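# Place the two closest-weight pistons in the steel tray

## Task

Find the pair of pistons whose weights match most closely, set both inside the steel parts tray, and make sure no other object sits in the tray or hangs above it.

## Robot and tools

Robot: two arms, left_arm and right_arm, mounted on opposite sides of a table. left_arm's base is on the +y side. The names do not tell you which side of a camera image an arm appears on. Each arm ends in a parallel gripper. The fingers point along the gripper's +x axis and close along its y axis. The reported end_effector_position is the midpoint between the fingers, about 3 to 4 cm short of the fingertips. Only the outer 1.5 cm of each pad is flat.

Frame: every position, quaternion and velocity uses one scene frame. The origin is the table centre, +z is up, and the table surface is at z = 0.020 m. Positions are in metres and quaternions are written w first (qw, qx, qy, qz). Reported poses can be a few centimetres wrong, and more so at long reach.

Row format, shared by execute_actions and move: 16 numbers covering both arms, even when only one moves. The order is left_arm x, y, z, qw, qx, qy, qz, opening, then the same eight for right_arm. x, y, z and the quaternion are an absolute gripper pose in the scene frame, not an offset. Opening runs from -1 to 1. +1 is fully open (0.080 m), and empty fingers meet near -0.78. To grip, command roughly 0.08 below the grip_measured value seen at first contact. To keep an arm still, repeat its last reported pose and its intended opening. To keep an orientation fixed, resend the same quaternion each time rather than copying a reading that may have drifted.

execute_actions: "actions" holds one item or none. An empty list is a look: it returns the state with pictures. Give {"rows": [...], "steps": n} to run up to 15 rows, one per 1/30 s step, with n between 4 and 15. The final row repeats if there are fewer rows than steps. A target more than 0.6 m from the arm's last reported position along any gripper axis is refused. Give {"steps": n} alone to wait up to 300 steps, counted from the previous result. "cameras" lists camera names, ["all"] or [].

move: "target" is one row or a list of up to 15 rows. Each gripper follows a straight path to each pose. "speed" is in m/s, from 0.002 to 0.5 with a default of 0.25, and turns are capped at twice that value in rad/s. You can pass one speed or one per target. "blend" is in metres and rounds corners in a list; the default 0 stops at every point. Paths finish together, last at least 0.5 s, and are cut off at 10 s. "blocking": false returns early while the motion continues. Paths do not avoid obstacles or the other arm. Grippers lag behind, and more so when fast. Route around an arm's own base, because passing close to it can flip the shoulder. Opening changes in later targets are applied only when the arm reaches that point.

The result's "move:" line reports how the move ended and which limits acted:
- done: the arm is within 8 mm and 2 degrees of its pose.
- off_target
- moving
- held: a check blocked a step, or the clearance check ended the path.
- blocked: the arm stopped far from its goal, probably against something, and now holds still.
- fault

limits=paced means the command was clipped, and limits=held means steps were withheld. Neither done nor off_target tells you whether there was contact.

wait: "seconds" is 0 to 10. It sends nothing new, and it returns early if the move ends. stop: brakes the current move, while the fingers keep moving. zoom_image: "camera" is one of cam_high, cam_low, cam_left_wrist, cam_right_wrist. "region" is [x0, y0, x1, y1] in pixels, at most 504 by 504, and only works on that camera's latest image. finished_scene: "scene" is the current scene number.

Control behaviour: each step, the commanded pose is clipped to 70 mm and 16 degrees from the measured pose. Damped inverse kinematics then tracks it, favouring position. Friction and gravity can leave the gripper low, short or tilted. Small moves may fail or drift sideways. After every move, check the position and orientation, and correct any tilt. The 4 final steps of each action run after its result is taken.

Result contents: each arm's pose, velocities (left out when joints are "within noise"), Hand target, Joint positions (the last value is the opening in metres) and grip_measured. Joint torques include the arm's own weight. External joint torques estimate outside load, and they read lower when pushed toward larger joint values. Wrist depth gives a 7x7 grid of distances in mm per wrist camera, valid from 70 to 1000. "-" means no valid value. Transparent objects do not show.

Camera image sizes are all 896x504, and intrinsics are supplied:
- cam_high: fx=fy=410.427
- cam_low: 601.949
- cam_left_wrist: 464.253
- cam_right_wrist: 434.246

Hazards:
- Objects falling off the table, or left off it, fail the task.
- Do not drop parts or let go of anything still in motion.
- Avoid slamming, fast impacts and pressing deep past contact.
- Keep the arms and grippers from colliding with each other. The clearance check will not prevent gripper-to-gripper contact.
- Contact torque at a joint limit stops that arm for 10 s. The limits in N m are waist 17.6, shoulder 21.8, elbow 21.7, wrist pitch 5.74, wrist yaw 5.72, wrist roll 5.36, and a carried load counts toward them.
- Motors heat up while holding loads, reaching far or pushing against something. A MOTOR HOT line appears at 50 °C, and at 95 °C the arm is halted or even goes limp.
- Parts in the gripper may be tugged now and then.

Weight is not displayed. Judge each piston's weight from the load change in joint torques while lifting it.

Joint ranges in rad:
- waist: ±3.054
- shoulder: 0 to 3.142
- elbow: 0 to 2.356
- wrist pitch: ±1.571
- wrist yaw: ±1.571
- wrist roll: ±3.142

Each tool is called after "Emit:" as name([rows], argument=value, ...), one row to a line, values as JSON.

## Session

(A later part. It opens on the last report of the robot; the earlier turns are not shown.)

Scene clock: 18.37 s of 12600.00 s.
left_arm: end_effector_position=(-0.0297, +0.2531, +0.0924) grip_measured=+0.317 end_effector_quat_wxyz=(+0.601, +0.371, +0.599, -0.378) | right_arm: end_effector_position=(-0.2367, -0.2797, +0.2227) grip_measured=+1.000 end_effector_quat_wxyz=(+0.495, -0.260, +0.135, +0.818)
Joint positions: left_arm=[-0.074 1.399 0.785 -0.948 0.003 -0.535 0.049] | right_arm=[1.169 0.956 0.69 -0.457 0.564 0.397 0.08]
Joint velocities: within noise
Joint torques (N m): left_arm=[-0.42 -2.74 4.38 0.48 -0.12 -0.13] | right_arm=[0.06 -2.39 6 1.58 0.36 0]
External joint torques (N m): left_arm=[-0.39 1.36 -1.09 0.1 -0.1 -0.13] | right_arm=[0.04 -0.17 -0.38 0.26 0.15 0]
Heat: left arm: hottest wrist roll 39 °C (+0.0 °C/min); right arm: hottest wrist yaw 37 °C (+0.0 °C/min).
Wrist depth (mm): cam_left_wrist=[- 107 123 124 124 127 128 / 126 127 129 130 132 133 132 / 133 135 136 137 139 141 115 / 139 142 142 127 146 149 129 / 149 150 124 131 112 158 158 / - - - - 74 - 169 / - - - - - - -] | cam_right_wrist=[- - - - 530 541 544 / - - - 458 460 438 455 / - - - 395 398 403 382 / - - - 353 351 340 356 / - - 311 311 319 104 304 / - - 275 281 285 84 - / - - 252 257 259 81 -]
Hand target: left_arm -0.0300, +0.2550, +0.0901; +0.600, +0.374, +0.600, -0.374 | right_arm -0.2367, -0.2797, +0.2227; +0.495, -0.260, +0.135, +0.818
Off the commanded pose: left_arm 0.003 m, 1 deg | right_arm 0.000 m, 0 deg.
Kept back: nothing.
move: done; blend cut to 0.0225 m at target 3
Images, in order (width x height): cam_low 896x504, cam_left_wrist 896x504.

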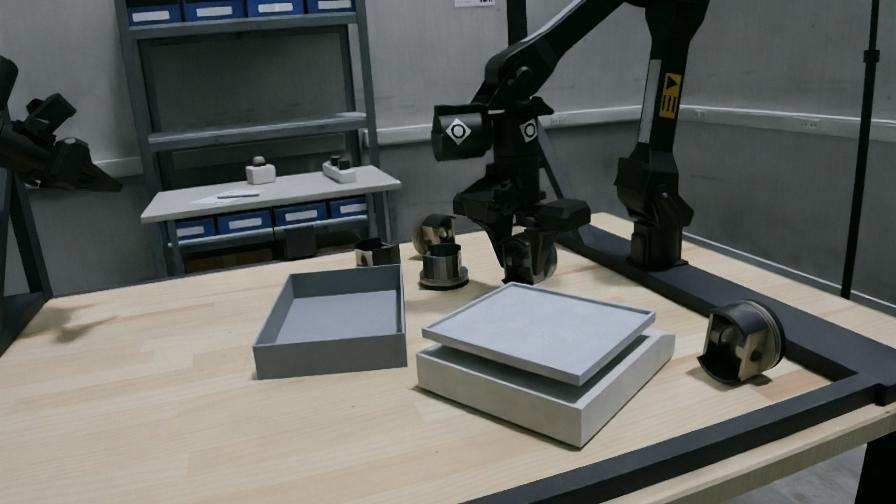

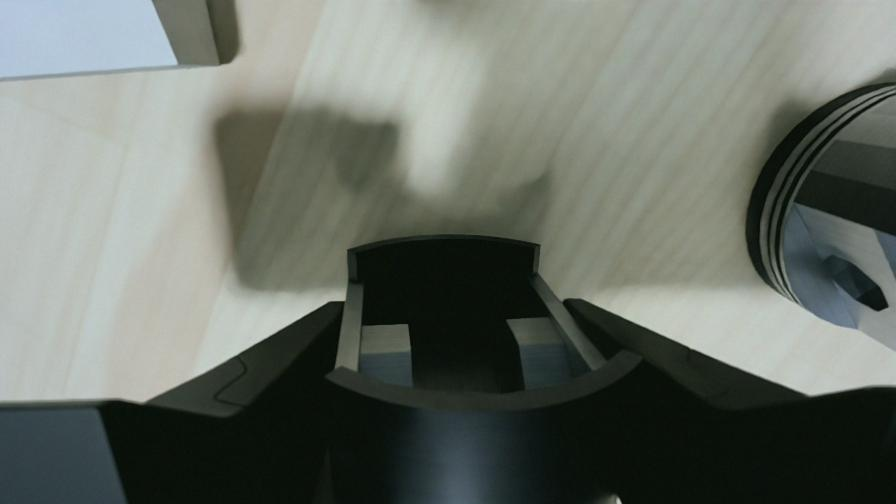

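Emit:
move([
  [-0.03, 0.255, 0.0785, 0.6, 0.37417, 0.6, -0.37417, 0.2, -0.2367, -0.2797, 0.2227, 0.495, -0.26, 0.135, 0.818, 1],
  [-0.03, 0.255, 0.0785, 0.6, 0.37417, 0.6, -0.37417, 0.8, -0.2367, -0.2797, 0.2227, 0.495, -0.26, 0.135, 0.818, 1],
  [-0.03, 0.255, 0.15, 0.6, 0.37417, 0.6, -0.37417, 0.8, -0.2367, -0.2797, 0.2227, 0.495, -0.26, 0.135, 0.818, 1],
  [-0.13, 0.19, 0.2, 0.6, 0.37417, 0.6, -0.37417, 1, -0.2367, -0.2797, 0.2227, 0.495, -0.26, 0.135, 0.818, 1],
], speed=[0.06,0.1,0.15,0.2], blend=[0,0,0.03,0], cameras=["cam_low","cam_left_wrist"])

Scene clock: 22.00 s of 12600.00 s.
left_arm: end_effector_position=(-0.1287, +0.1917, +0.2003) grip_measured=+1.000 end_effector_quat_wxyz=(+0.599, +0.374, +0.601, -0.375) | right_arm: end_effector_position=(-0.2367, -0.2797, +0.2227) grip_measured=+1.000 end_effector_quat_wxyz=(+0.495, -0.260, +0.135, +0.818)
Joint positions: left_arm=[-0.396 1.661 1.473 -1.38 0.002 -0.856 0.08] | right_arm=[1.169 0.956 0.69 -0.457 0.564 0.397 0.08]
Joint velocities: within noise
Joint torques (N m): left_arm=[-0.34 -4.39 6.47 0.27 -0.12 -0.13] | right_arm=[-0.02 -2.45 5.99 1.56 0.31 0.07]
External joint torques (N m): left_arm=[-0.34 2.08 0.72 -0.06 -0.08 -0.13] | right_arm=[-0.01 -0.26 -0.31 0.26 0.09 0.07]
Heat: left arm: hottest wrist roll 39 °C (+0.0 °C/min); right arm: hottest wrist yaw 37 °C (+0.0 °C/min).
Wrist depth (mm): cam_left_wrist=[213 216 218 221 222 222 226 / 226 228 229 228 234 214 223 / 195 240 243 227 245 229 253 / 255 255 258 253 263 265 269 / 268 265 272 277 279 215 290 / - - 292 297 300 93 - / - - 310 318 322 79 -] | cam_right_wrist=[- - - - 533 538 550 / - - - 459 457 441 465 / - - - 399 401 402 385 / - - - 348 350 340 355 / - - 307 312 320 104 304 / - - 276 281 283 84 - / - - 251 257 258 81 -]
Hand target: left_arm -0.1300, +0.1900, +0.2000; +0.600, +0.374, +0.600, -0.374 | right_arm -0.2367, -0.2797, +0.2227; +0.495, -0.260, +0.135, +0.818
Off the commanded pose: left_arm 0.002 m, 0 deg | right_arm 0.000 m, 0 deg.
Kept back: nothing.
move: done
Images, in order (width x height): cam_low 896x504, cam_left_wrist 896x504.

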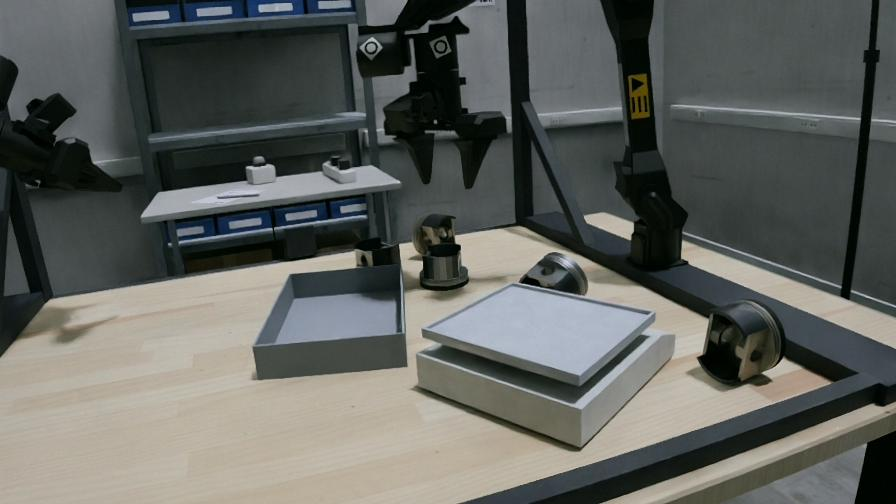

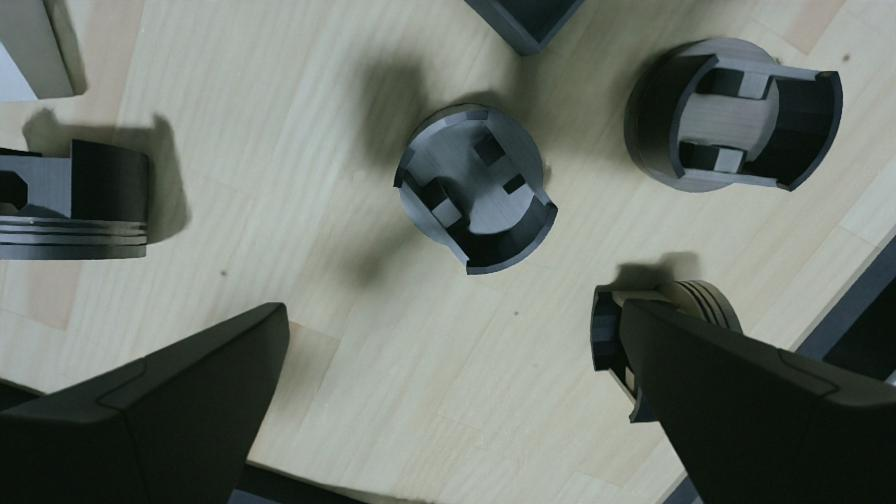

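Emit:
move([
  [-0.138, 0.189, 0.15, 0.6904, 0.1531, 0.6904, -0.1531, 0.85, -0.2367, -0.2797, 0.2227, 0.495, -0.26, 0.135, 0.818, 1],
  [-0.138, 0.189, 0.105, 0.6904, 0.1531, 0.6904, -0.1531, 0.85, -0.2367, -0.2797, 0.2227, 0.495, -0.26, 0.135, 0.818, 1],
], speed=[0.3,0.12], cameras=["cam_low","cam_left_wrist"])

Scene clock: 24.57 s of 12600.00 s.
left_arm: end_effector_position=(-0.1383, +0.1862, +0.1097) grip_measured=+0.853 end_effector_quat_wxyz=(+0.688, +0.148, +0.692, -0.158) | right_arm: end_effector_position=(-0.2367, -0.2797, +0.2227) grip_measured=+1.000 end_effector_quat_wxyz=(+0.495, -0.260, +0.135, +0.818)
Joint positions: left_arm=[-0.418 1.726 1.182 -1.011 0.002 -1.558 0.073] | right_arm=[1.169 0.956 0.69 -0.457 0.564 0.397 0.08]
Joint velocities: within noise
Joint torques (N m): left_arm=[-0.42 -4.79 4.09 0.45 -0.13 -0.13] | right_arm=[0.04 -2.51 6.1 1.58 0.34 0.08]
External joint torques (N m): left_arm=[-0.44 1.97 -1.44 0.13 -0.08 -0.13] | right_arm=[0.04 -0.36 -0.21 0.29 0.12 0.07]
Heat: left arm: hottest wrist roll 39 °C (+0.0 °C/min); right arm: hottest wrist yaw 37 °C (+0.0 °C/min).
Wrist depth (mm): cam_left_wrist=[135 135 137 138 139 125 140 / 141 143 144 145 147 132 145 / 150 150 151 137 153 158 159 / 157 159 160 142 162 166 168 / 167 166 169 152 138 143 145 / - - 181 138 187 87 - / - - 195 197 200 78 -] | cam_right_wrist=[- - - - 530 517 529 / - - - 461 458 432 458 / - - - 395 398 401 383 / - - - 346 349 340 356 / - - 307 311 319 104 306 / - - 274 281 281 84 - / - - 251 257 260 81 -]
Hand target: left_arm -0.1380, +0.1890, +0.1051; +0.690, +0.153, +0.690, -0.153 | right_arm -0.2367, -0.2797, +0.2227; +0.495, -0.260, +0.135, +0.818
Off the commanded pose: left_arm 0.006 m, 1 deg | right_arm 0.000 m, 0 deg.
Kept back: nothing.
move: done
Images, in order (width x height): cam_low 896x504, cam_left_wrist 896x504.

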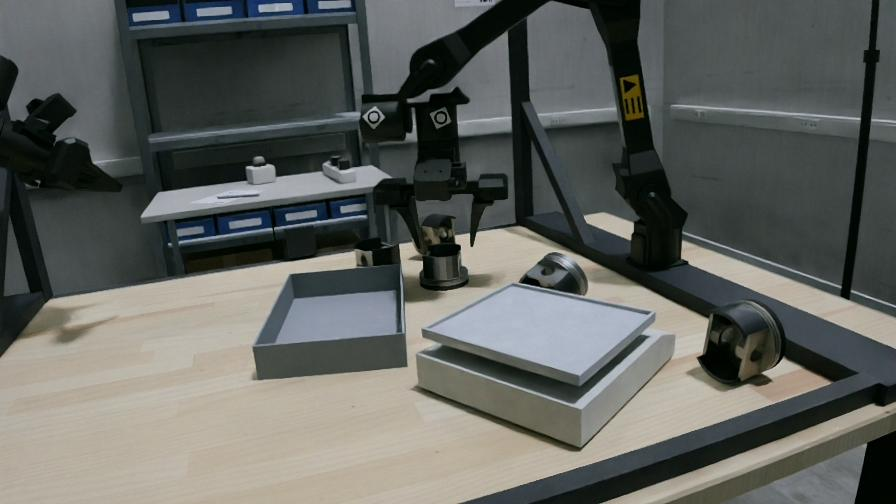

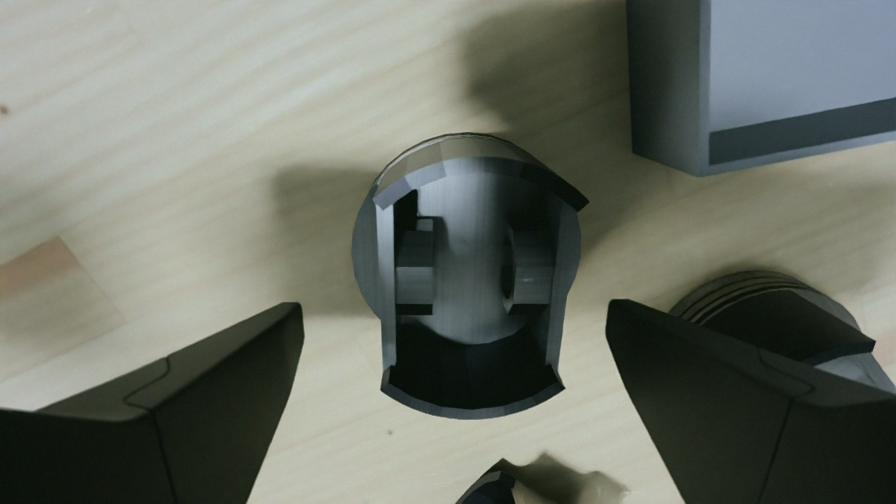

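Emit:
move([
  [-0.140, 0.185, 0.102, 0.6904, 0.1531, 0.6904, -0.1531, 0.85, -0.2367, -0.2797, 0.2227, 0.495, -0.26, 0.135, 0.818, 1],
  [-0.140, 0.185, 0.082, 0.6904, 0.1531, 0.6904, -0.1531, 0.85, -0.2367, -0.2797, 0.2227, 0.495, -0.26, 0.135, 0.818, 1],
  [-0.140, 0.185, 0.082, 0.6904, 0.1531, 0.6904, -0.1531, 0.2, -0.2367, -0.2797, 0.2227, 0.495, -0.26, 0.135, 0.818, 1],
], speed=[0.1,0.08,0.1], cameras=["cam_low","cam_left_wrist"])

Scene clock: 26.23 s of 12600.00 s.
left_arm: end_effector_position=(-0.1406, +0.1816, +0.0870) grip_measured=+0.291 end_effector_quat_wxyz=(+0.688, +0.147, +0.692, -0.159) | right_arm: end_effector_position=(-0.2367, -0.2797, +0.2227) grip_measured=+1.000 end_effector_quat_wxyz=(+0.495, -0.260, +0.135, +0.818)
Joint positions: left_arm=[-0.419 1.773 1.142 -0.922 0.002 -1.559 0.048] | right_arm=[1.169 0.956 0.69 -0.457 0.564 0.397 0.08]
Joint velocities: within noise
Joint torques (N m): left_arm=[-0.41 -4.85 3.97 0.44 -0.13 -0.13] | right_arm=[0.05 -2.36 6.06 1.58 0.34 0.06]
External joint torques (N m): left_arm=[-0.39 2.06 -1.34 0.13 -0.08 -0.13] | right_arm=[0.03 -0.14 -0.31 0.27 0.13 0.06]
Heat: left arm: hottest wrist roll 39 °C (+0.0 °C/min); right arm: hottest wrist yaw 37 °C (+0.0 °C/min).
Wrist depth (mm): cam_left_wrist=[114 115 116 118 119 110 119 / 120 121 121 123 125 107 124 / 126 128 128 99 130 118 137 / 132 135 134 118 120 142 144 / 142 142 - 125 103 147 141 / - - 106 128 105 - 117 / - - 168 111 172 - -] | cam_right_wrist=[- - - - 530 519 352 / - - - 461 459 426 460 / - - - 397 399 405 381 / - - - 347 351 340 355 / - - 311 312 318 104 304 / - - 274 281 284 84 - / - - 251 256 257 81 -]
Hand target: left_arm -0.1401, +0.1850, +0.0822; +0.690, +0.153, +0.690, -0.153 | right_arm -0.2367, -0.2797, +0.2227; +0.495, -0.260, +0.135, +0.818
Off the commanded pose: left_arm 0.006 m, 1 deg | right_arm 0.000 m, 0 deg.
Kept back: nothing.
move: done
Images, in order (width x height): cam_low 896x504, cam_left_wrist 896x504.

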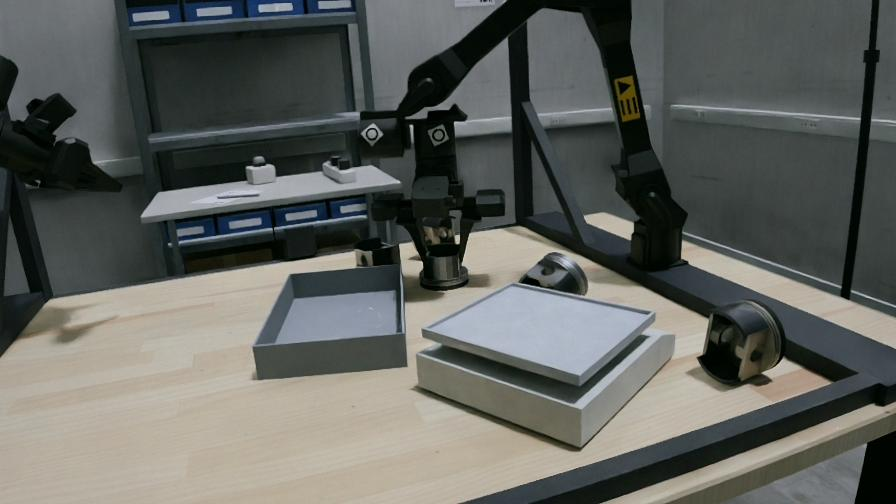

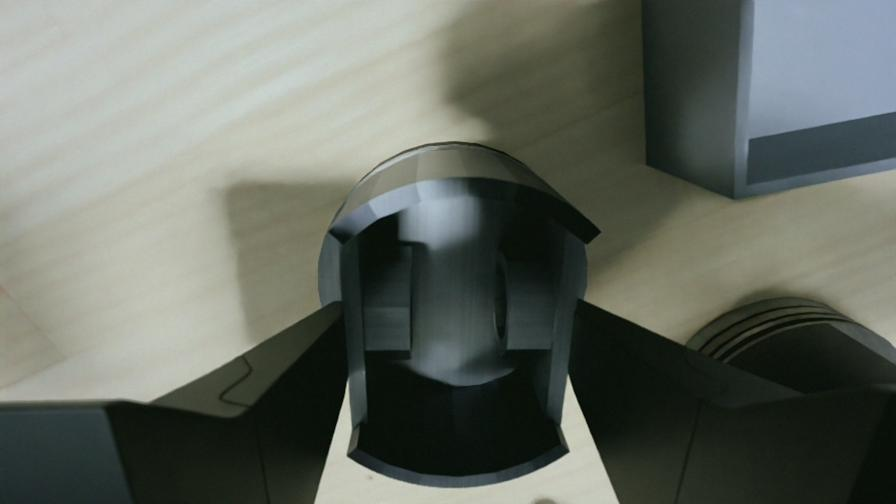

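Good. To the scale.

Emit:
move([
  [-0.135, 0.19, 0.17, 0.6904, 0.1531, 0.6904, -0.1531, 0.2, -0.2367, -0.2797, 0.2227, 0.495, -0.26, 0.135, 0.818, 1],
  [0.195, 0.175, 0.2, 0.5456, 0.4498, 0.5456, -0.4498, 0.2, -0.2367, -0.2797, 0.2227, 0.495, -0.26, 0.135, 0.818, 1],
  [0.195, 0.175, 0.157, 0.5456, 0.4498, 0.5456, -0.4498, 0.2, -0.2367, -0.2797, 0.2227, 0.495, -0.26, 0.135, 0.818, 1],
  [0.195, 0.175, 0.146, 0.5456, 0.4498, 0.5456, -0.4498, 0.2, -0.2367, -0.2797, 0.2227, 0.495, -0.26, 0.135, 0.818, 1],
  [0.195, 0.175, 0.146, 0.5456, 0.4498, 0.5456, -0.4498, 0.75, -0.2367, -0.2797, 0.2227, 0.495, -0.26, 0.135, 0.818, 1],
], speed=[0.15,0.28,0.12,0.05,0.1], blend=[0.03,0.02,0,0,0])

Emit:
zoom_image(camera="cam_high", region=[300, 165, 350, 210])

Scene clock: 30.23 s of 12600.00 s.
left_arm: end_effector_position=(+0.1965, +0.1737, +0.1504) grip_measured=+0.746 end_effector_quat_wxyz=(+0.552, +0.448, +0.541, -0.449) | right_arm: end_effector_position=(-0.2367, -0.2797, +0.2227) grip_measured=+1.000 end_effector_quat_wxyz=(+0.495, -0.260, +0.135, +0.818)
Joint positions: left_arm=[0.628 1.893 1.556 -1.219 -0.003 0.427 0.069] | right_arm=[1.169 0.956 0.69 -0.457 0.564 0.397 0.08]
Joint velocities: within noise
Joint torques (N m): left_arm=[-0.07 -6.44 4.52 0.45 0.12 0.14] | right_arm=[0.07 -2.61 6 1.56 0.33 0.09]
External joint torques (N m): left_arm=[-0.06 1.82 -1.3 0.06 0.1 0.14] | right_arm=[0.08 -0.41 -0.34 0.26 0.11 0.08]
Heat: left arm: hottest wrist roll 39 °C (+0.0 °C/min); right arm: hottest wrist yaw 37 °C (+0.0 °C/min).
Wrist depth (mm): cam_left_wrist=[169 170 119 118 118 120 180 / 173 121 123 124 126 126 190 / 182 127 128 115 131 133 201 / 196 133 134 118 114 140 213 / 207 205 100 125 103 148 226 / - - 108 129 118 83 237 / - - 163 112 254 80 -] | cam_right_wrist=[- - - - 528 540 544 / - - - 463 458 454 478 / - - - 394 400 402 384 / - - - 348 351 340 353 / - - 307 311 319 104 306 / - - 275 280 283 85 - / - - 251 257 259 81 -]
Hand target: left_arm +0.1950, +0.1750, +0.1461; +0.546, +0.450, +0.546, -0.450 | right_arm -0.2367, -0.2797, +0.2227; +0.495, -0.260, +0.135, +0.818
Off the commanded pose: left_arm 0.005 m, 1 deg | right_arm 0.000 m, 0 deg.
Kept back: nothing.
move: done

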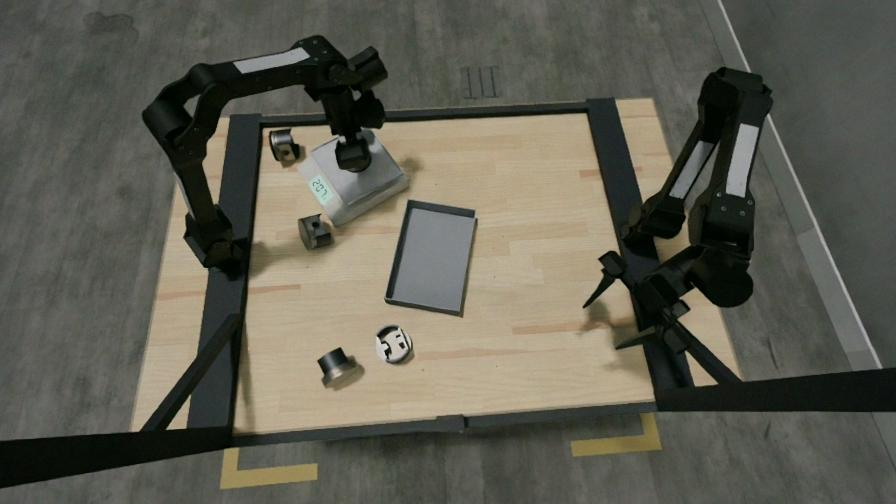

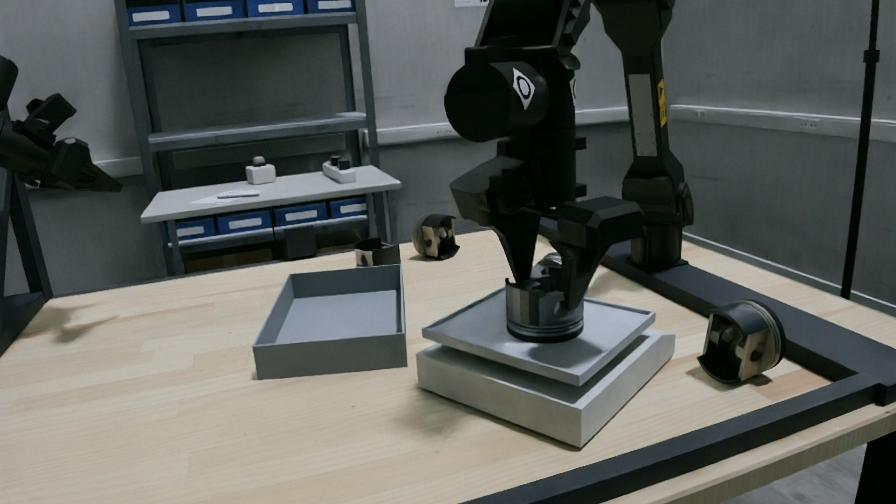

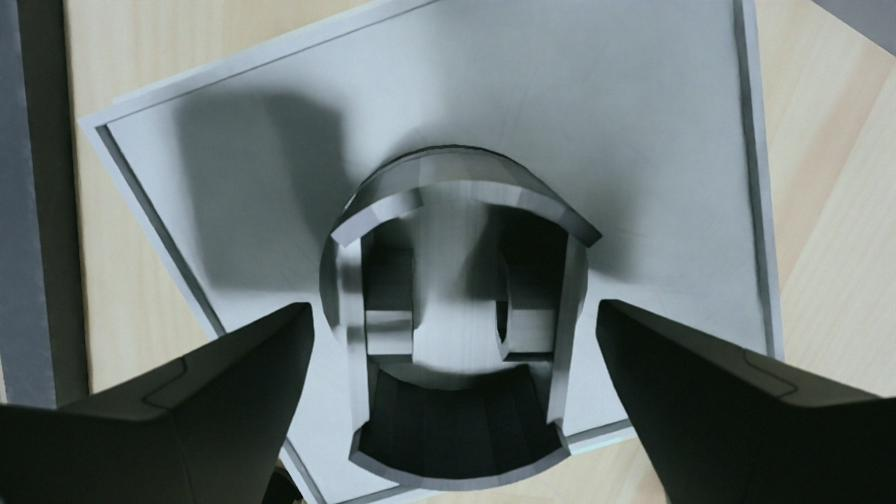

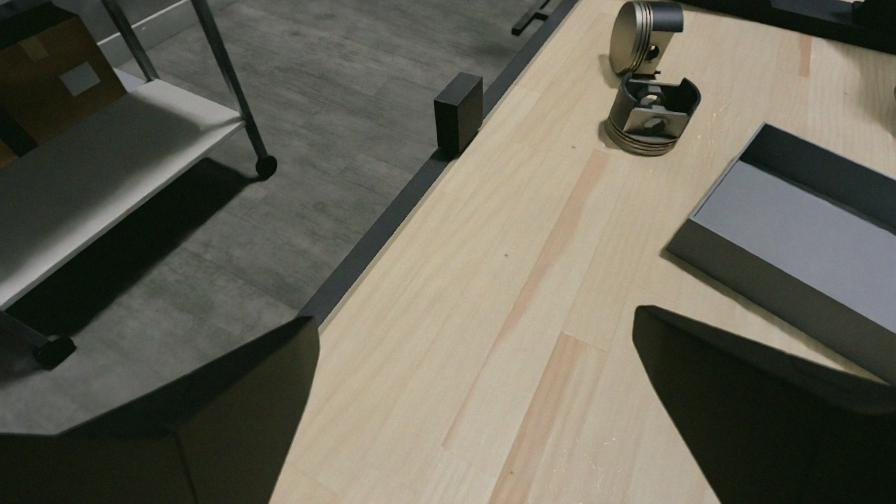

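Scaled by 10.080.

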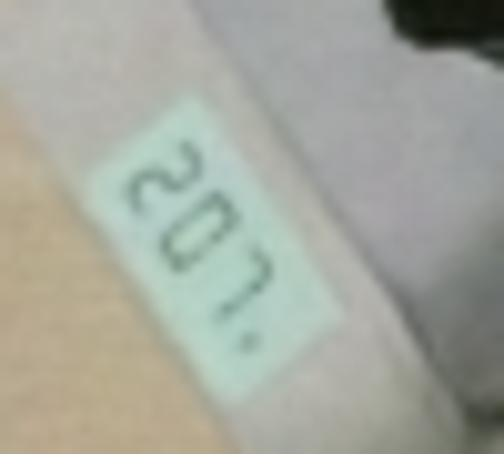

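Emit:
move([
  [0.195, 0.175, 0.146, 0.5456, 0.4498, 0.5456, -0.4498, 0.2, -0.2367, -0.2797, 0.2227, 0.495, -0.26, 0.135, 0.818, 1],
  [0.19, 0.175, 0.195, 0.5456, 0.4498, 0.5456, -0.4498, 0.2, -0.2367, -0.2797, 0.2227, 0.495, -0.26, 0.135, 0.818, 1],
  [-0.055, 0.178, 0.16, 0.5456, 0.4498, 0.5456, -0.4498, 0.2, -0.2367, -0.2797, 0.2227, 0.495, -0.26, 0.135, 0.818, 1],
  [-0.055, 0.178, 0.096, 0.5456, 0.4498, 0.5456, -0.4498, 0.2, -0.2367, -0.2797, 0.2227, 0.495, -0.26, 0.135, 0.818, 1],
  [-0.055, 0.178, 0.083, 0.5456, 0.4498, 0.5456, -0.4498, 0.2, -0.2367, -0.2797, 0.2227, 0.495, -0.26, 0.135, 0.818, 1],
  [-0.055, 0.178, 0.083, 0.5456, 0.4498, 0.5456, -0.4498, 0.75, -0.2367, -0.2797, 0.2227, 0.495, -0.26, 0.135, 0.818, 1],
], speed=[0.1,0.15,0.25,0.15,0.06,0.1], blend=[0,0.02,0.03,0,0,0], cameras=["cam_high","cam_low"])

Emit:
move([
  [-0.06, 0.178, 0.16, 0.5, 0.5, 0.5, -0.5, 1, -0.2367, -0.2797, 0.2227, 0.495, -0.26, 0.135, 0.818, 1],
  [-0.215, 0.125, 0.18, 0.2868, 0.6464, 0.2868, -0.6464, 1, -0.2367, -0.2797, 0.2227, 0.495, -0.26, 0.135, 0.818, 1],
], speed=[0.2,0.4], blend=[0.03,0])

Scene clock: 35.60 s of 12600.00 s.
left_arm: end_effector_position=(-0.0550, +0.1751, +0.0869) grip_measured=+0.746 end_effector_quat_wxyz=(+0.547, +0.445, +0.543, -0.455) | right_arm: end_effector_position=(-0.2367, -0.2797, +0.2227) grip_measured=+1.000 end_effector_quat_wxyz=(+0.495, -0.260, +0.135, +0.818)
Joint positions: left_arm=[-0.139 1.711 1.068 -0.913 0.002 -0.335 0.069] | right_arm=[1.169 0.956 0.69 -0.457 0.564 0.397 0.08]
Joint velocities: within noise
Joint torques (N m): left_arm=[-0.32 -4.64 4.07 0.48 -0.09 -0.13] | right_arm=[0.06 -2.59 6 1.56 0.32 0.06]
External joint torques (N m): left_arm=[-0.34 1.87 -1.35 0.1 -0.08 -0.13] | right_arm=[0.06 -0.35 -0.42 0.23 0.1 0.05]
Heat: left arm: hottest wrist roll 39 °C (+0.0 °C/min); right arm: hottest elbow 37 °C (+5.1 °C/min).
Wrist depth (mm): cam_left_wrist=[114 115 117 118 119 111 118 / 120 121 122 124 126 127 96 / 126 128 128 116 132 134 136 / 132 135 134 118 115 142 145 / 142 141 101 125 103 148 154 / - - 116 128 116 83 161 / - - 164 112 172 80 -] | cam_right_wrist=[- - - - 528 534 353 / - - - 460 458 458 419 / - - - 396 400 402 386 / - - - 348 352 338 352 / - - 307 311 319 104 305 / - - 275 281 282 84 - / - - 251 256 259 81 -]
Hand target: left_arm -0.0550, +0.1781, +0.0830; +0.545, +0.450, +0.546, -0.450 | right_arm -0.2367, -0.2797, +0.2227; +0.495, -0.260, +0.135, +0.818
Off the commanded pose: left_arm 0.005 m, 1 deg | right_arm 0.000 m, 0 deg.
Kept back: nothing.
move: done
Images, in order (width x height): cam_high 896x504, cam_low 896x504.

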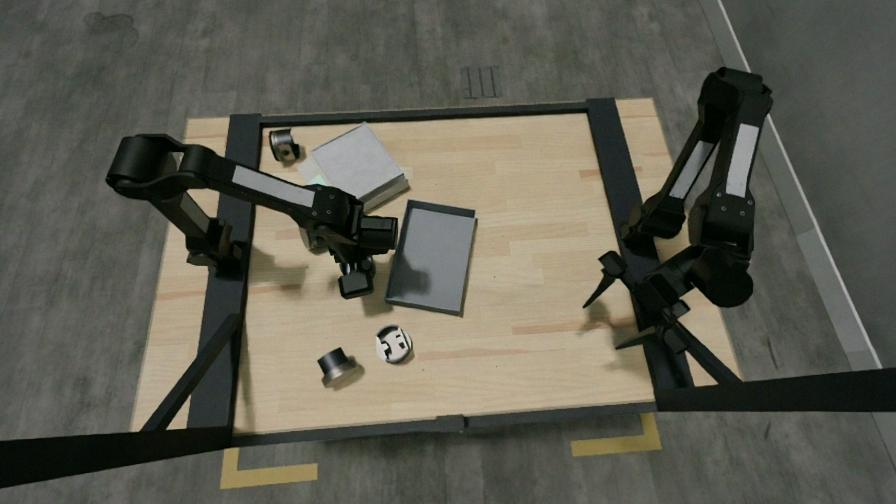

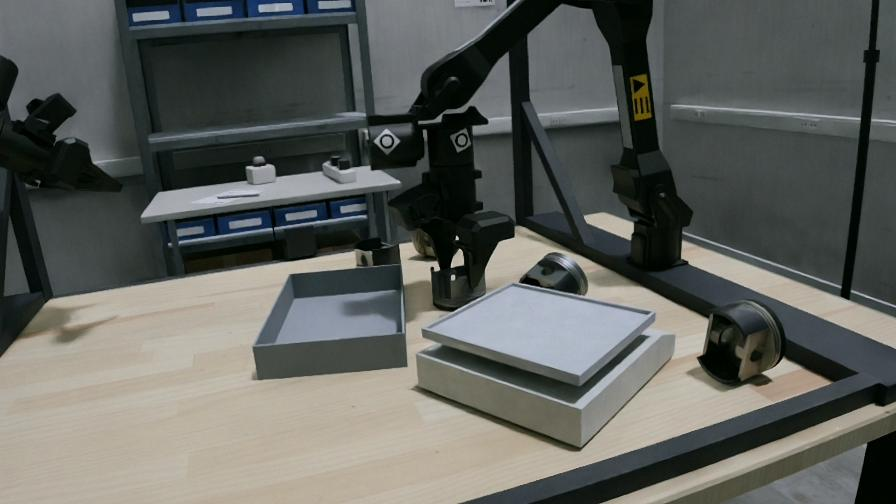

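Scene clock: 37.43 s of 12600.00 s.
left_arm: end_effector_position=(-0.2141, +0.1268, +0.1823) grip_measured=+1.000 end_effector_quat_wxyz=(+0.289, +0.644, +0.287, -0.648) end_effector_velocity=(+0.003, +0.000, +0.005) end_effector_angular_velocity=(-0.002, -0.007, +0.024) | right_arm: end_effector_position=(-0.2367, -0.2797, +0.2227) grip_measured=+1.000 end_effector_quat_wxyz=(+0.495, -0.260, +0.135, +0.818)
Joint positions: left_arm=[-0.533 2.045 1.896 -1.416 0.001 0.193 0.08] | right_arm=[1.169 0.956 0.69 -0.457 0.564 0.397 0.08]
Joint velocities: left_arm=[0.002 -0.002 0.017 -0.022 -0.007 -0.022 0] | right_arm=[within noise]
Joint torques (N m): left_arm=[-0.09 -6.68 6.4 0.28 -0.03 0.16] | right_arm=[0.14 -2.29 6.04 1.57 0.33 0.07]
External joint torques (N m): left_arm=[-0.14 2.58 0.68 -0.08 -0.03 0.16] | right_arm=[0.14 -0.06 -0.36 0.24 0.11 0.07]
Heat: left arm: hottest wrist roll 39 °C (+0.0 °C/min); right arm: hottest elbow 37 °C (+4.8 °C/min).
Wrist depth (mm): cam_left_wrist=[180 196 199 198 204 207 213 / 203 204 207 193 216 218 223 / 213 213 219 206 227 230 233 / 226 228 231 238 237 177 248 / 238 237 247 253 256 173 265 / - - 259 271 274 93 - / - - 260 290 296 79 -] | cam_right_wrist=[- - - - 530 535 546 / - - - 463 460 453 428 / - - - 396 400 402 386 / - - - 348 350 338 355 / - - 307 311 319 104 306 / - - 274 282 283 85 - / - - 251 257 258 81 -]
Hand target: left_arm -0.2150, +0.1251, +0.1800; +0.287, +0.646, +0.287, -0.646 | right_arm -0.2367, -0.2797, +0.2227; +0.495, -0.260, +0.135, +0.818
Off the commanded pose: left_arm 0.003 m, 0 deg | right_arm 0.000 m, 0 deg.
Kept back: nothing.
move: done

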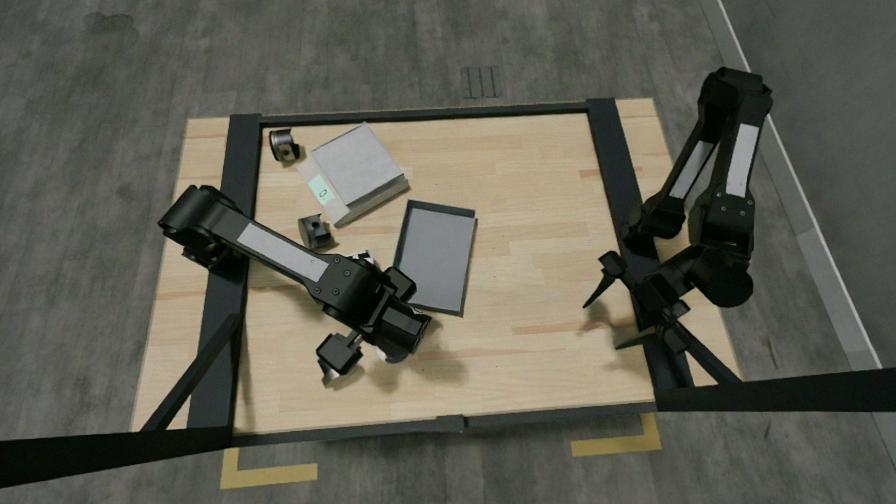

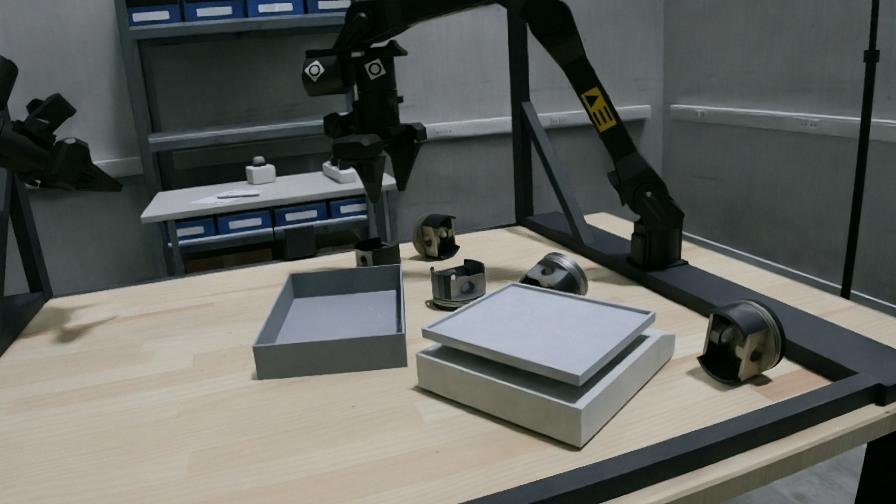

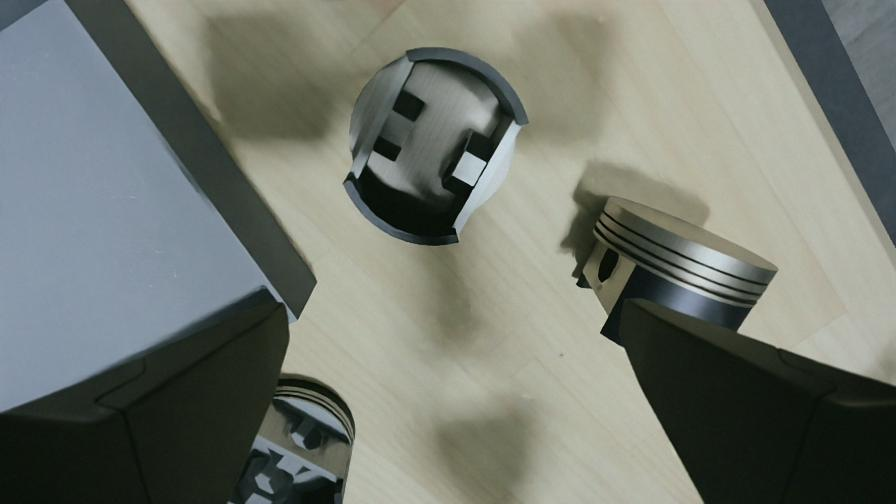

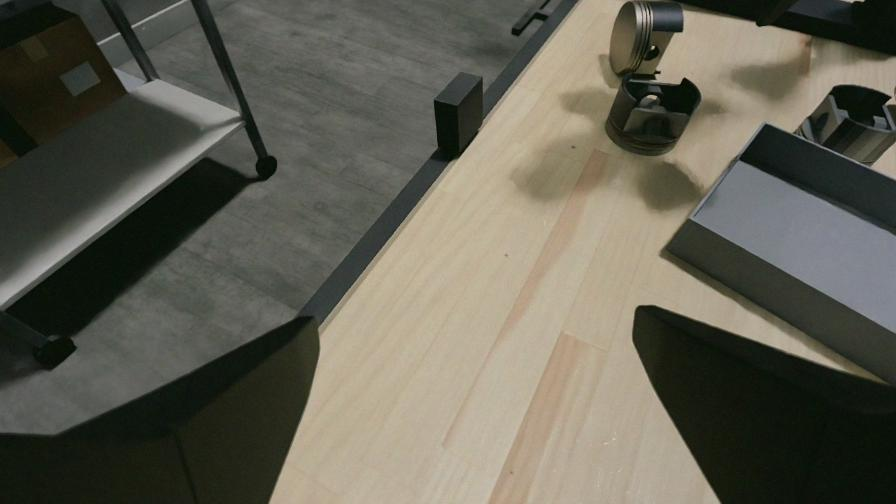

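Emit:
move([
  [-0.2235, 0.108, 0.15, 0.1289, 0.6953, 0.1289, -0.6953, 0.8, -0.2367, -0.2797, 0.2227, 0.495, -0.26, 0.135, 0.818, 1],
  [-0.2235, 0.108, 0.103, 0.1289, 0.6953, 0.1289, -0.6953, 0.8, -0.2367, -0.2797, 0.2227, 0.495, -0.26, 0.135, 0.818, 1],
], speed=[0.25,0.12], cameras=["cam_low","cam_left_wrist"])

Scene clock: 39.70 s of 12600.00 s.
left_arm: end_effector_position=(-0.2260, +0.1069, +0.1091) grip_measured=+0.803 end_effector_quat_wxyz=(+0.133, +0.691, +0.125, -0.699) | right_arm: end_effector_position=(-0.2367, -0.2797, +0.2227) grip_measured=+1.000 end_effector_quat_wxyz=(+0.495, -0.260, +0.135, +0.818)
Joint positions: left_arm=[-0.533 2.143 1.755 -1.166 0.001 0.665 0.071] | right_arm=[1.169 0.956 0.69 -0.457 0.564 0.397 0.08]
Joint velocities: within noise
Joint torques (N m): left_arm=[0.25 -7.68 4.39 0.48 0 0.14] | right_arm=[0.1 -2.58 6.05 1.59 0.33 0.08]
External joint torques (N m): left_arm=[0.19 2.33 -1.36 0.11 -0.03 0.14] | right_arm=[0.11 -0.36 -0.32 0.28 0.1 0.08]
Heat: left arm: hottest shoulder 39 °C (+6.0 °C/min); right arm: hottest elbow 37 °C (+4.5 °C/min).
Wrist depth (mm): cam_left_wrist=[131 131 134 135 137 138 140 / 138 139 141 141 144 146 148 / 145 146 147 134 150 153 149 / 153 153 154 139 158 161 108 / 148 161 123 147 166 141 115 / - - 170 132 181 85 - / - - 159 193 196 81 -] | cam_right_wrist=[- - - - 532 290 547 / - - - 459 455 445 429 / - - - 395 402 405 385 / - - - 346 351 338 354 / - - 309 312 318 104 304 / - - 274 282 283 84 - / - - 251 257 258 81 -]
Hand target: left_arm -0.2235, +0.1081, +0.1030; +0.129, +0.695, +0.129, -0.695 | right_arm -0.2367, -0.2797, +0.2227; +0.495, -0.260, +0.135, +0.818
Off the commanded pose: left_arm 0.007 m, 1 deg | right_arm 0.000 m, 0 deg.
Kept back: nothing.
move: done
Images, in order (width x height): cam_low 896x504, cam_left_wrist 896x504.

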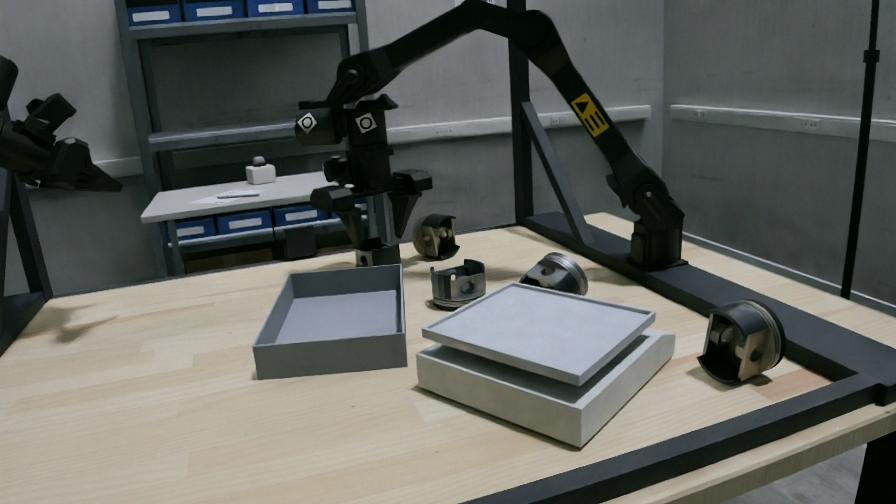

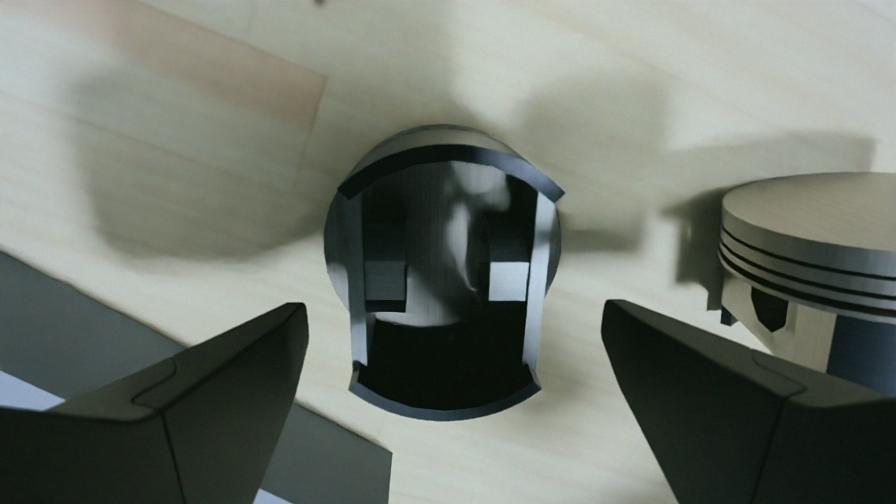

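Emit:
move([
  [-0.2235, 0.1065, 0.0815, 0.1289, 0.6953, 0.1289, -0.6953, 0.8, -0.2367, -0.2797, 0.2227, 0.495, -0.26, 0.135, 0.818, 1],
  [-0.2235, 0.1065, 0.0815, 0.1289, 0.6953, 0.1289, -0.6953, 0.2, -0.2367, -0.2797, 0.2227, 0.495, -0.26, 0.135, 0.818, 1],
], speed=[0.1,0.1], cameras=["cam_left_wrist"])

Emit:
move([
  [-0.22, 0.112, 0.17, 0.1289, 0.6953, 0.1289, -0.6953, 0.2, -0.2367, -0.2797, 0.2227, 0.495, -0.26, 0.135, 0.818, 1],
  [0.0, 0.19, 0.21, 0.5, 0.5, 0.5, -0.5, 0.2, -0.2367, -0.2797, 0.2227, 0.495, -0.26, 0.135, 0.818, 1],
  [0.195, 0.175, 0.2, 0.5456, 0.4498, 0.5456, -0.4498, 0.2, -0.2367, -0.2797, 0.2227, 0.495, -0.26, 0.135, 0.818, 1],
  [0.195, 0.175, 0.157, 0.5456, 0.4498, 0.5456, -0.4498, 0.2, -0.2367, -0.2797, 0.2227, 0.495, -0.26, 0.135, 0.818, 1],
  [0.195, 0.175, 0.146, 0.5456, 0.4498, 0.5456, -0.4498, 0.2, -0.2367, -0.2797, 0.2227, 0.495, -0.26, 0.135, 0.818, 1],
  [0.195, 0.175, 0.146, 0.5456, 0.4498, 0.5456, -0.4498, 0.75, -0.2367, -0.2797, 0.2227, 0.495, -0.26, 0.135, 0.818, 1],
], speed=[0.15,0.3,0.3,0.15,0.05,0.1], blend=[0.03,0.05,0.02,0,0,0])

Emit:
zoom_image(camera="cam_high", region=[300, 165, 350, 210])

Scene clock: 41.33 s of 12600.00 s.
left_arm: end_effector_position=(-0.2264, +0.1048, +0.0885) grip_measured=+0.292 end_effector_quat_wxyz=(+0.134, +0.690, +0.124, -0.700) | right_arm: end_effector_position=(-0.2367, -0.2797, +0.2227) grip_measured=+1.000 end_effector_quat_wxyz=(+0.495, -0.260, +0.135, +0.818)
Joint positions: left_arm=[-0.531 2.164 1.705 -1.091 0 0.667 0.048] | right_arm=[1.169 0.956 0.69 -0.457 0.564 0.397 0.08]
Joint velocities: within noise
Joint torques (N m): left_arm=[0.28 -7.47 4.29 0.45 0.02 0.14] | right_arm=[-0.03 -2.52 5.93 1.6 0.33 0.09]
External joint torques (N m): left_arm=[0.2 2.57 -1.38 0.09 0 0.14] | right_arm=[-0.04 -0.28 -0.41 0.3 0.11 0.08]
Heat: left arm: hottest shoulder 39 °C (+5.8 °C/min); right arm: hottest elbow 37 °C (+4.4 °C/min).
Wrist depth (mm): cam_left_wrist=[113 114 115 117 119 120 121 / 119 120 120 122 124 126 127 / 125 126 127 100 130 132 133 / 131 133 131 117 137 140 107 / 140 140 108 124 102 148 109 / - - 95 127 106 - - / - - - 108 169 - -] | cam_right_wrist=[- - - - 532 320 551 / - - - 460 461 412 429 / - - - 397 400 400 383 / - - - 348 350 338 356 / - - 310 312 319 104 305 / - - 275 280 282 84 - / - - 252 256 259 81 -]
Hand target: left_arm -0.2235, +0.1066, +0.0815; +0.129, +0.695, +0.129, -0.695 | right_arm -0.2367, -0.2797, +0.2227; +0.495, -0.260, +0.135, +0.818
Off the commanded pose: left_arm 0.008 m, 1 deg | right_arm 0.000 m, 0 deg.
Kept back: nothing.
move: done
Images, in order (width x height): cam_left_wrist 896x504.

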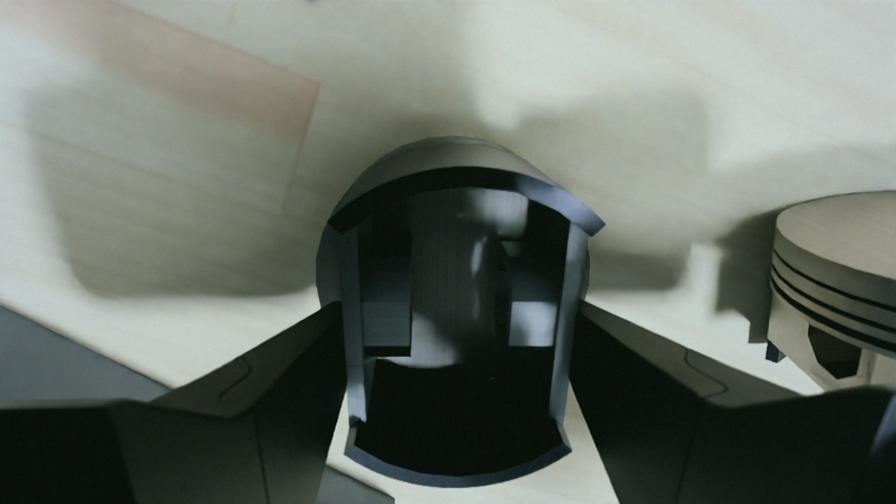

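Scene clock: 46.03 s of 12600.00 s.
left_arm: end_effector_position=(+0.1968, +0.1745, +0.1499) grip_measured=+0.746 end_effector_quat_wxyz=(+0.551, +0.448, +0.543, -0.448) | right_arm: end_effector_position=(-0.2367, -0.2797, +0.2227) grip_measured=+1.000 end_effector_quat_wxyz=(+0.495, -0.260, +0.135, +0.818)
Joint positions: left_arm=[0.63 1.894 1.555 -1.22 -0.002 0.427 0.069] | right_arm=[1.169 0.956 0.69 -0.457 0.564 0.397 0.08]
Joint velocities: within noise
Joint torques (N m): left_arm=[-0.25 -6.51 4.64 0.48 0.11 0.14] | right_arm=[0.11 -2.34 6.01 1.57 0.3 0.07]
External joint torques (N m): left_arm=[-0.3 1.75 -1.14 0.11 0.1 0.14] | right_arm=[0.12 -0.09 -0.4 0.24 0.08 0.06]
Heat: left arm: hottest shoulder 40 °C (+6.5 °C/min); right arm: hottest elbow 37 °C (+3.9 °C/min).
Wrist depth (mm): cam_left_wrist=[169 169 117 118 118 120 180 / 173 121 122 123 125 126 189 / 182 126 127 100 130 133 201 / 195 135 132 118 138 140 212 / 206 205 100 126 103 147 223 / - - 109 128 113 83 237 / - - 164 109 254 80 -] | cam_right_wrist=[- - - - 534 540 546 / - - - 458 462 467 432 / - - - 393 398 401 383 / - - - 347 350 341 355 / - - 306 310 320 104 303 / - - 273 281 284 84 - / - - 252 258 258 81 -]
Hand target: left_arm +0.1951, +0.1750, +0.1461; +0.546, +0.450, +0.546, -0.450 | right_arm -0.2367, -0.2797, +0.2227; +0.495, -0.260, +0.135, +0.818
Off the commanded pose: left_arm 0.004 m, 1 deg | right_arm 0.000 m, 0 deg.
Kept back: nothing.
move: done

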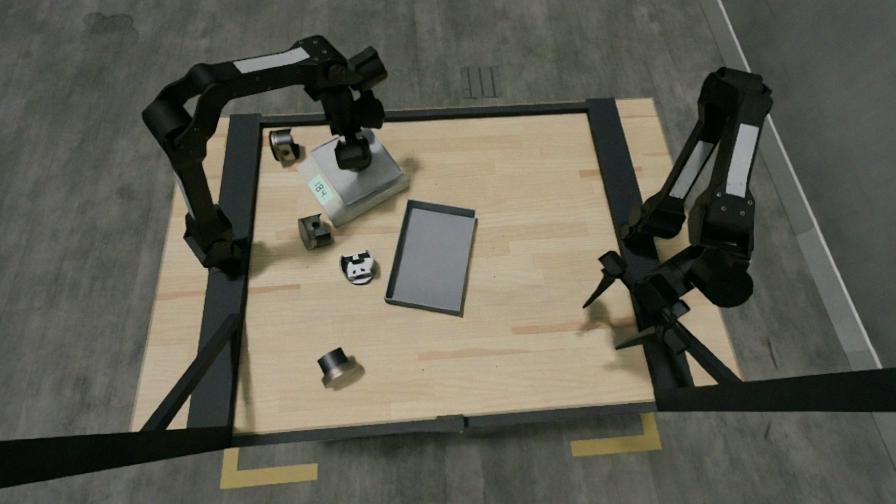

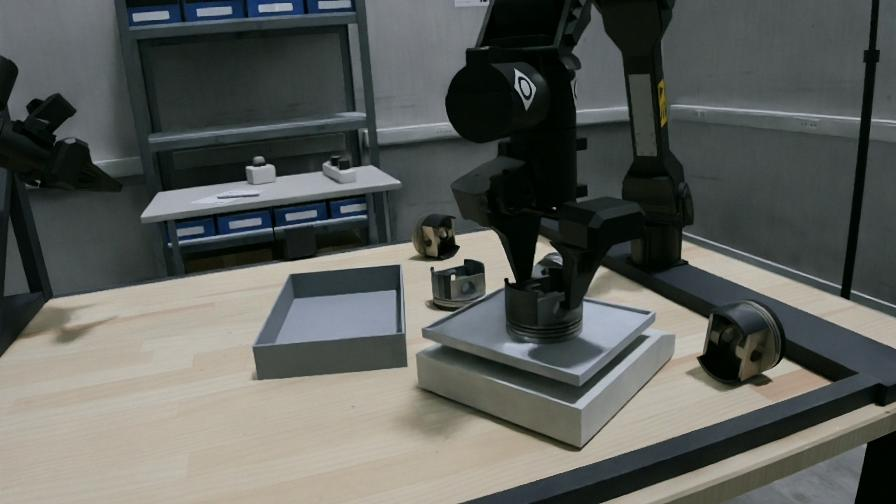

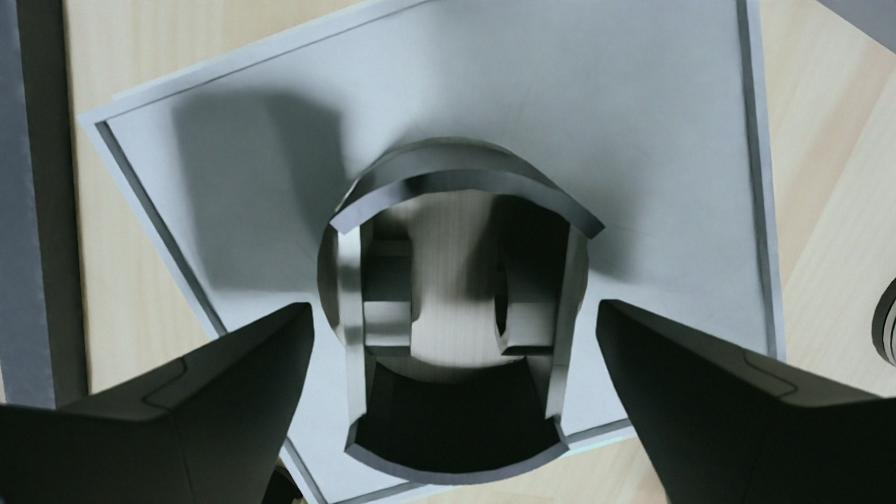

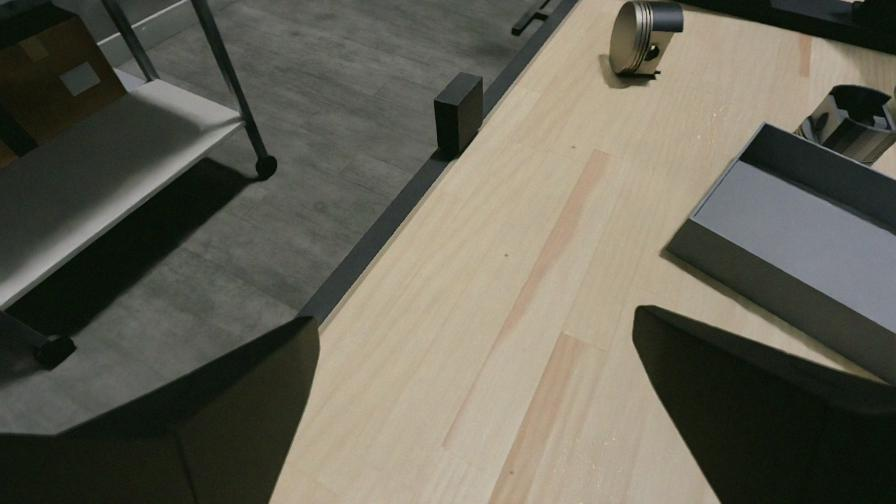

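Scaled by 10.080.

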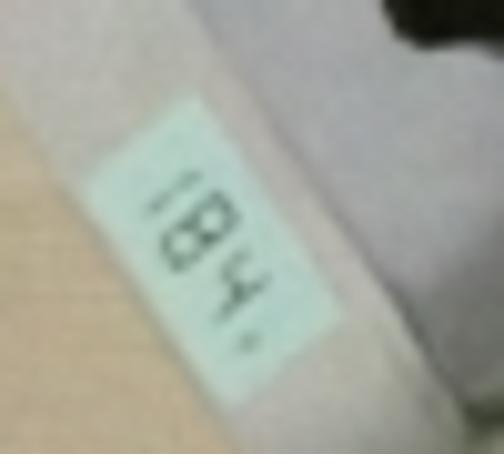

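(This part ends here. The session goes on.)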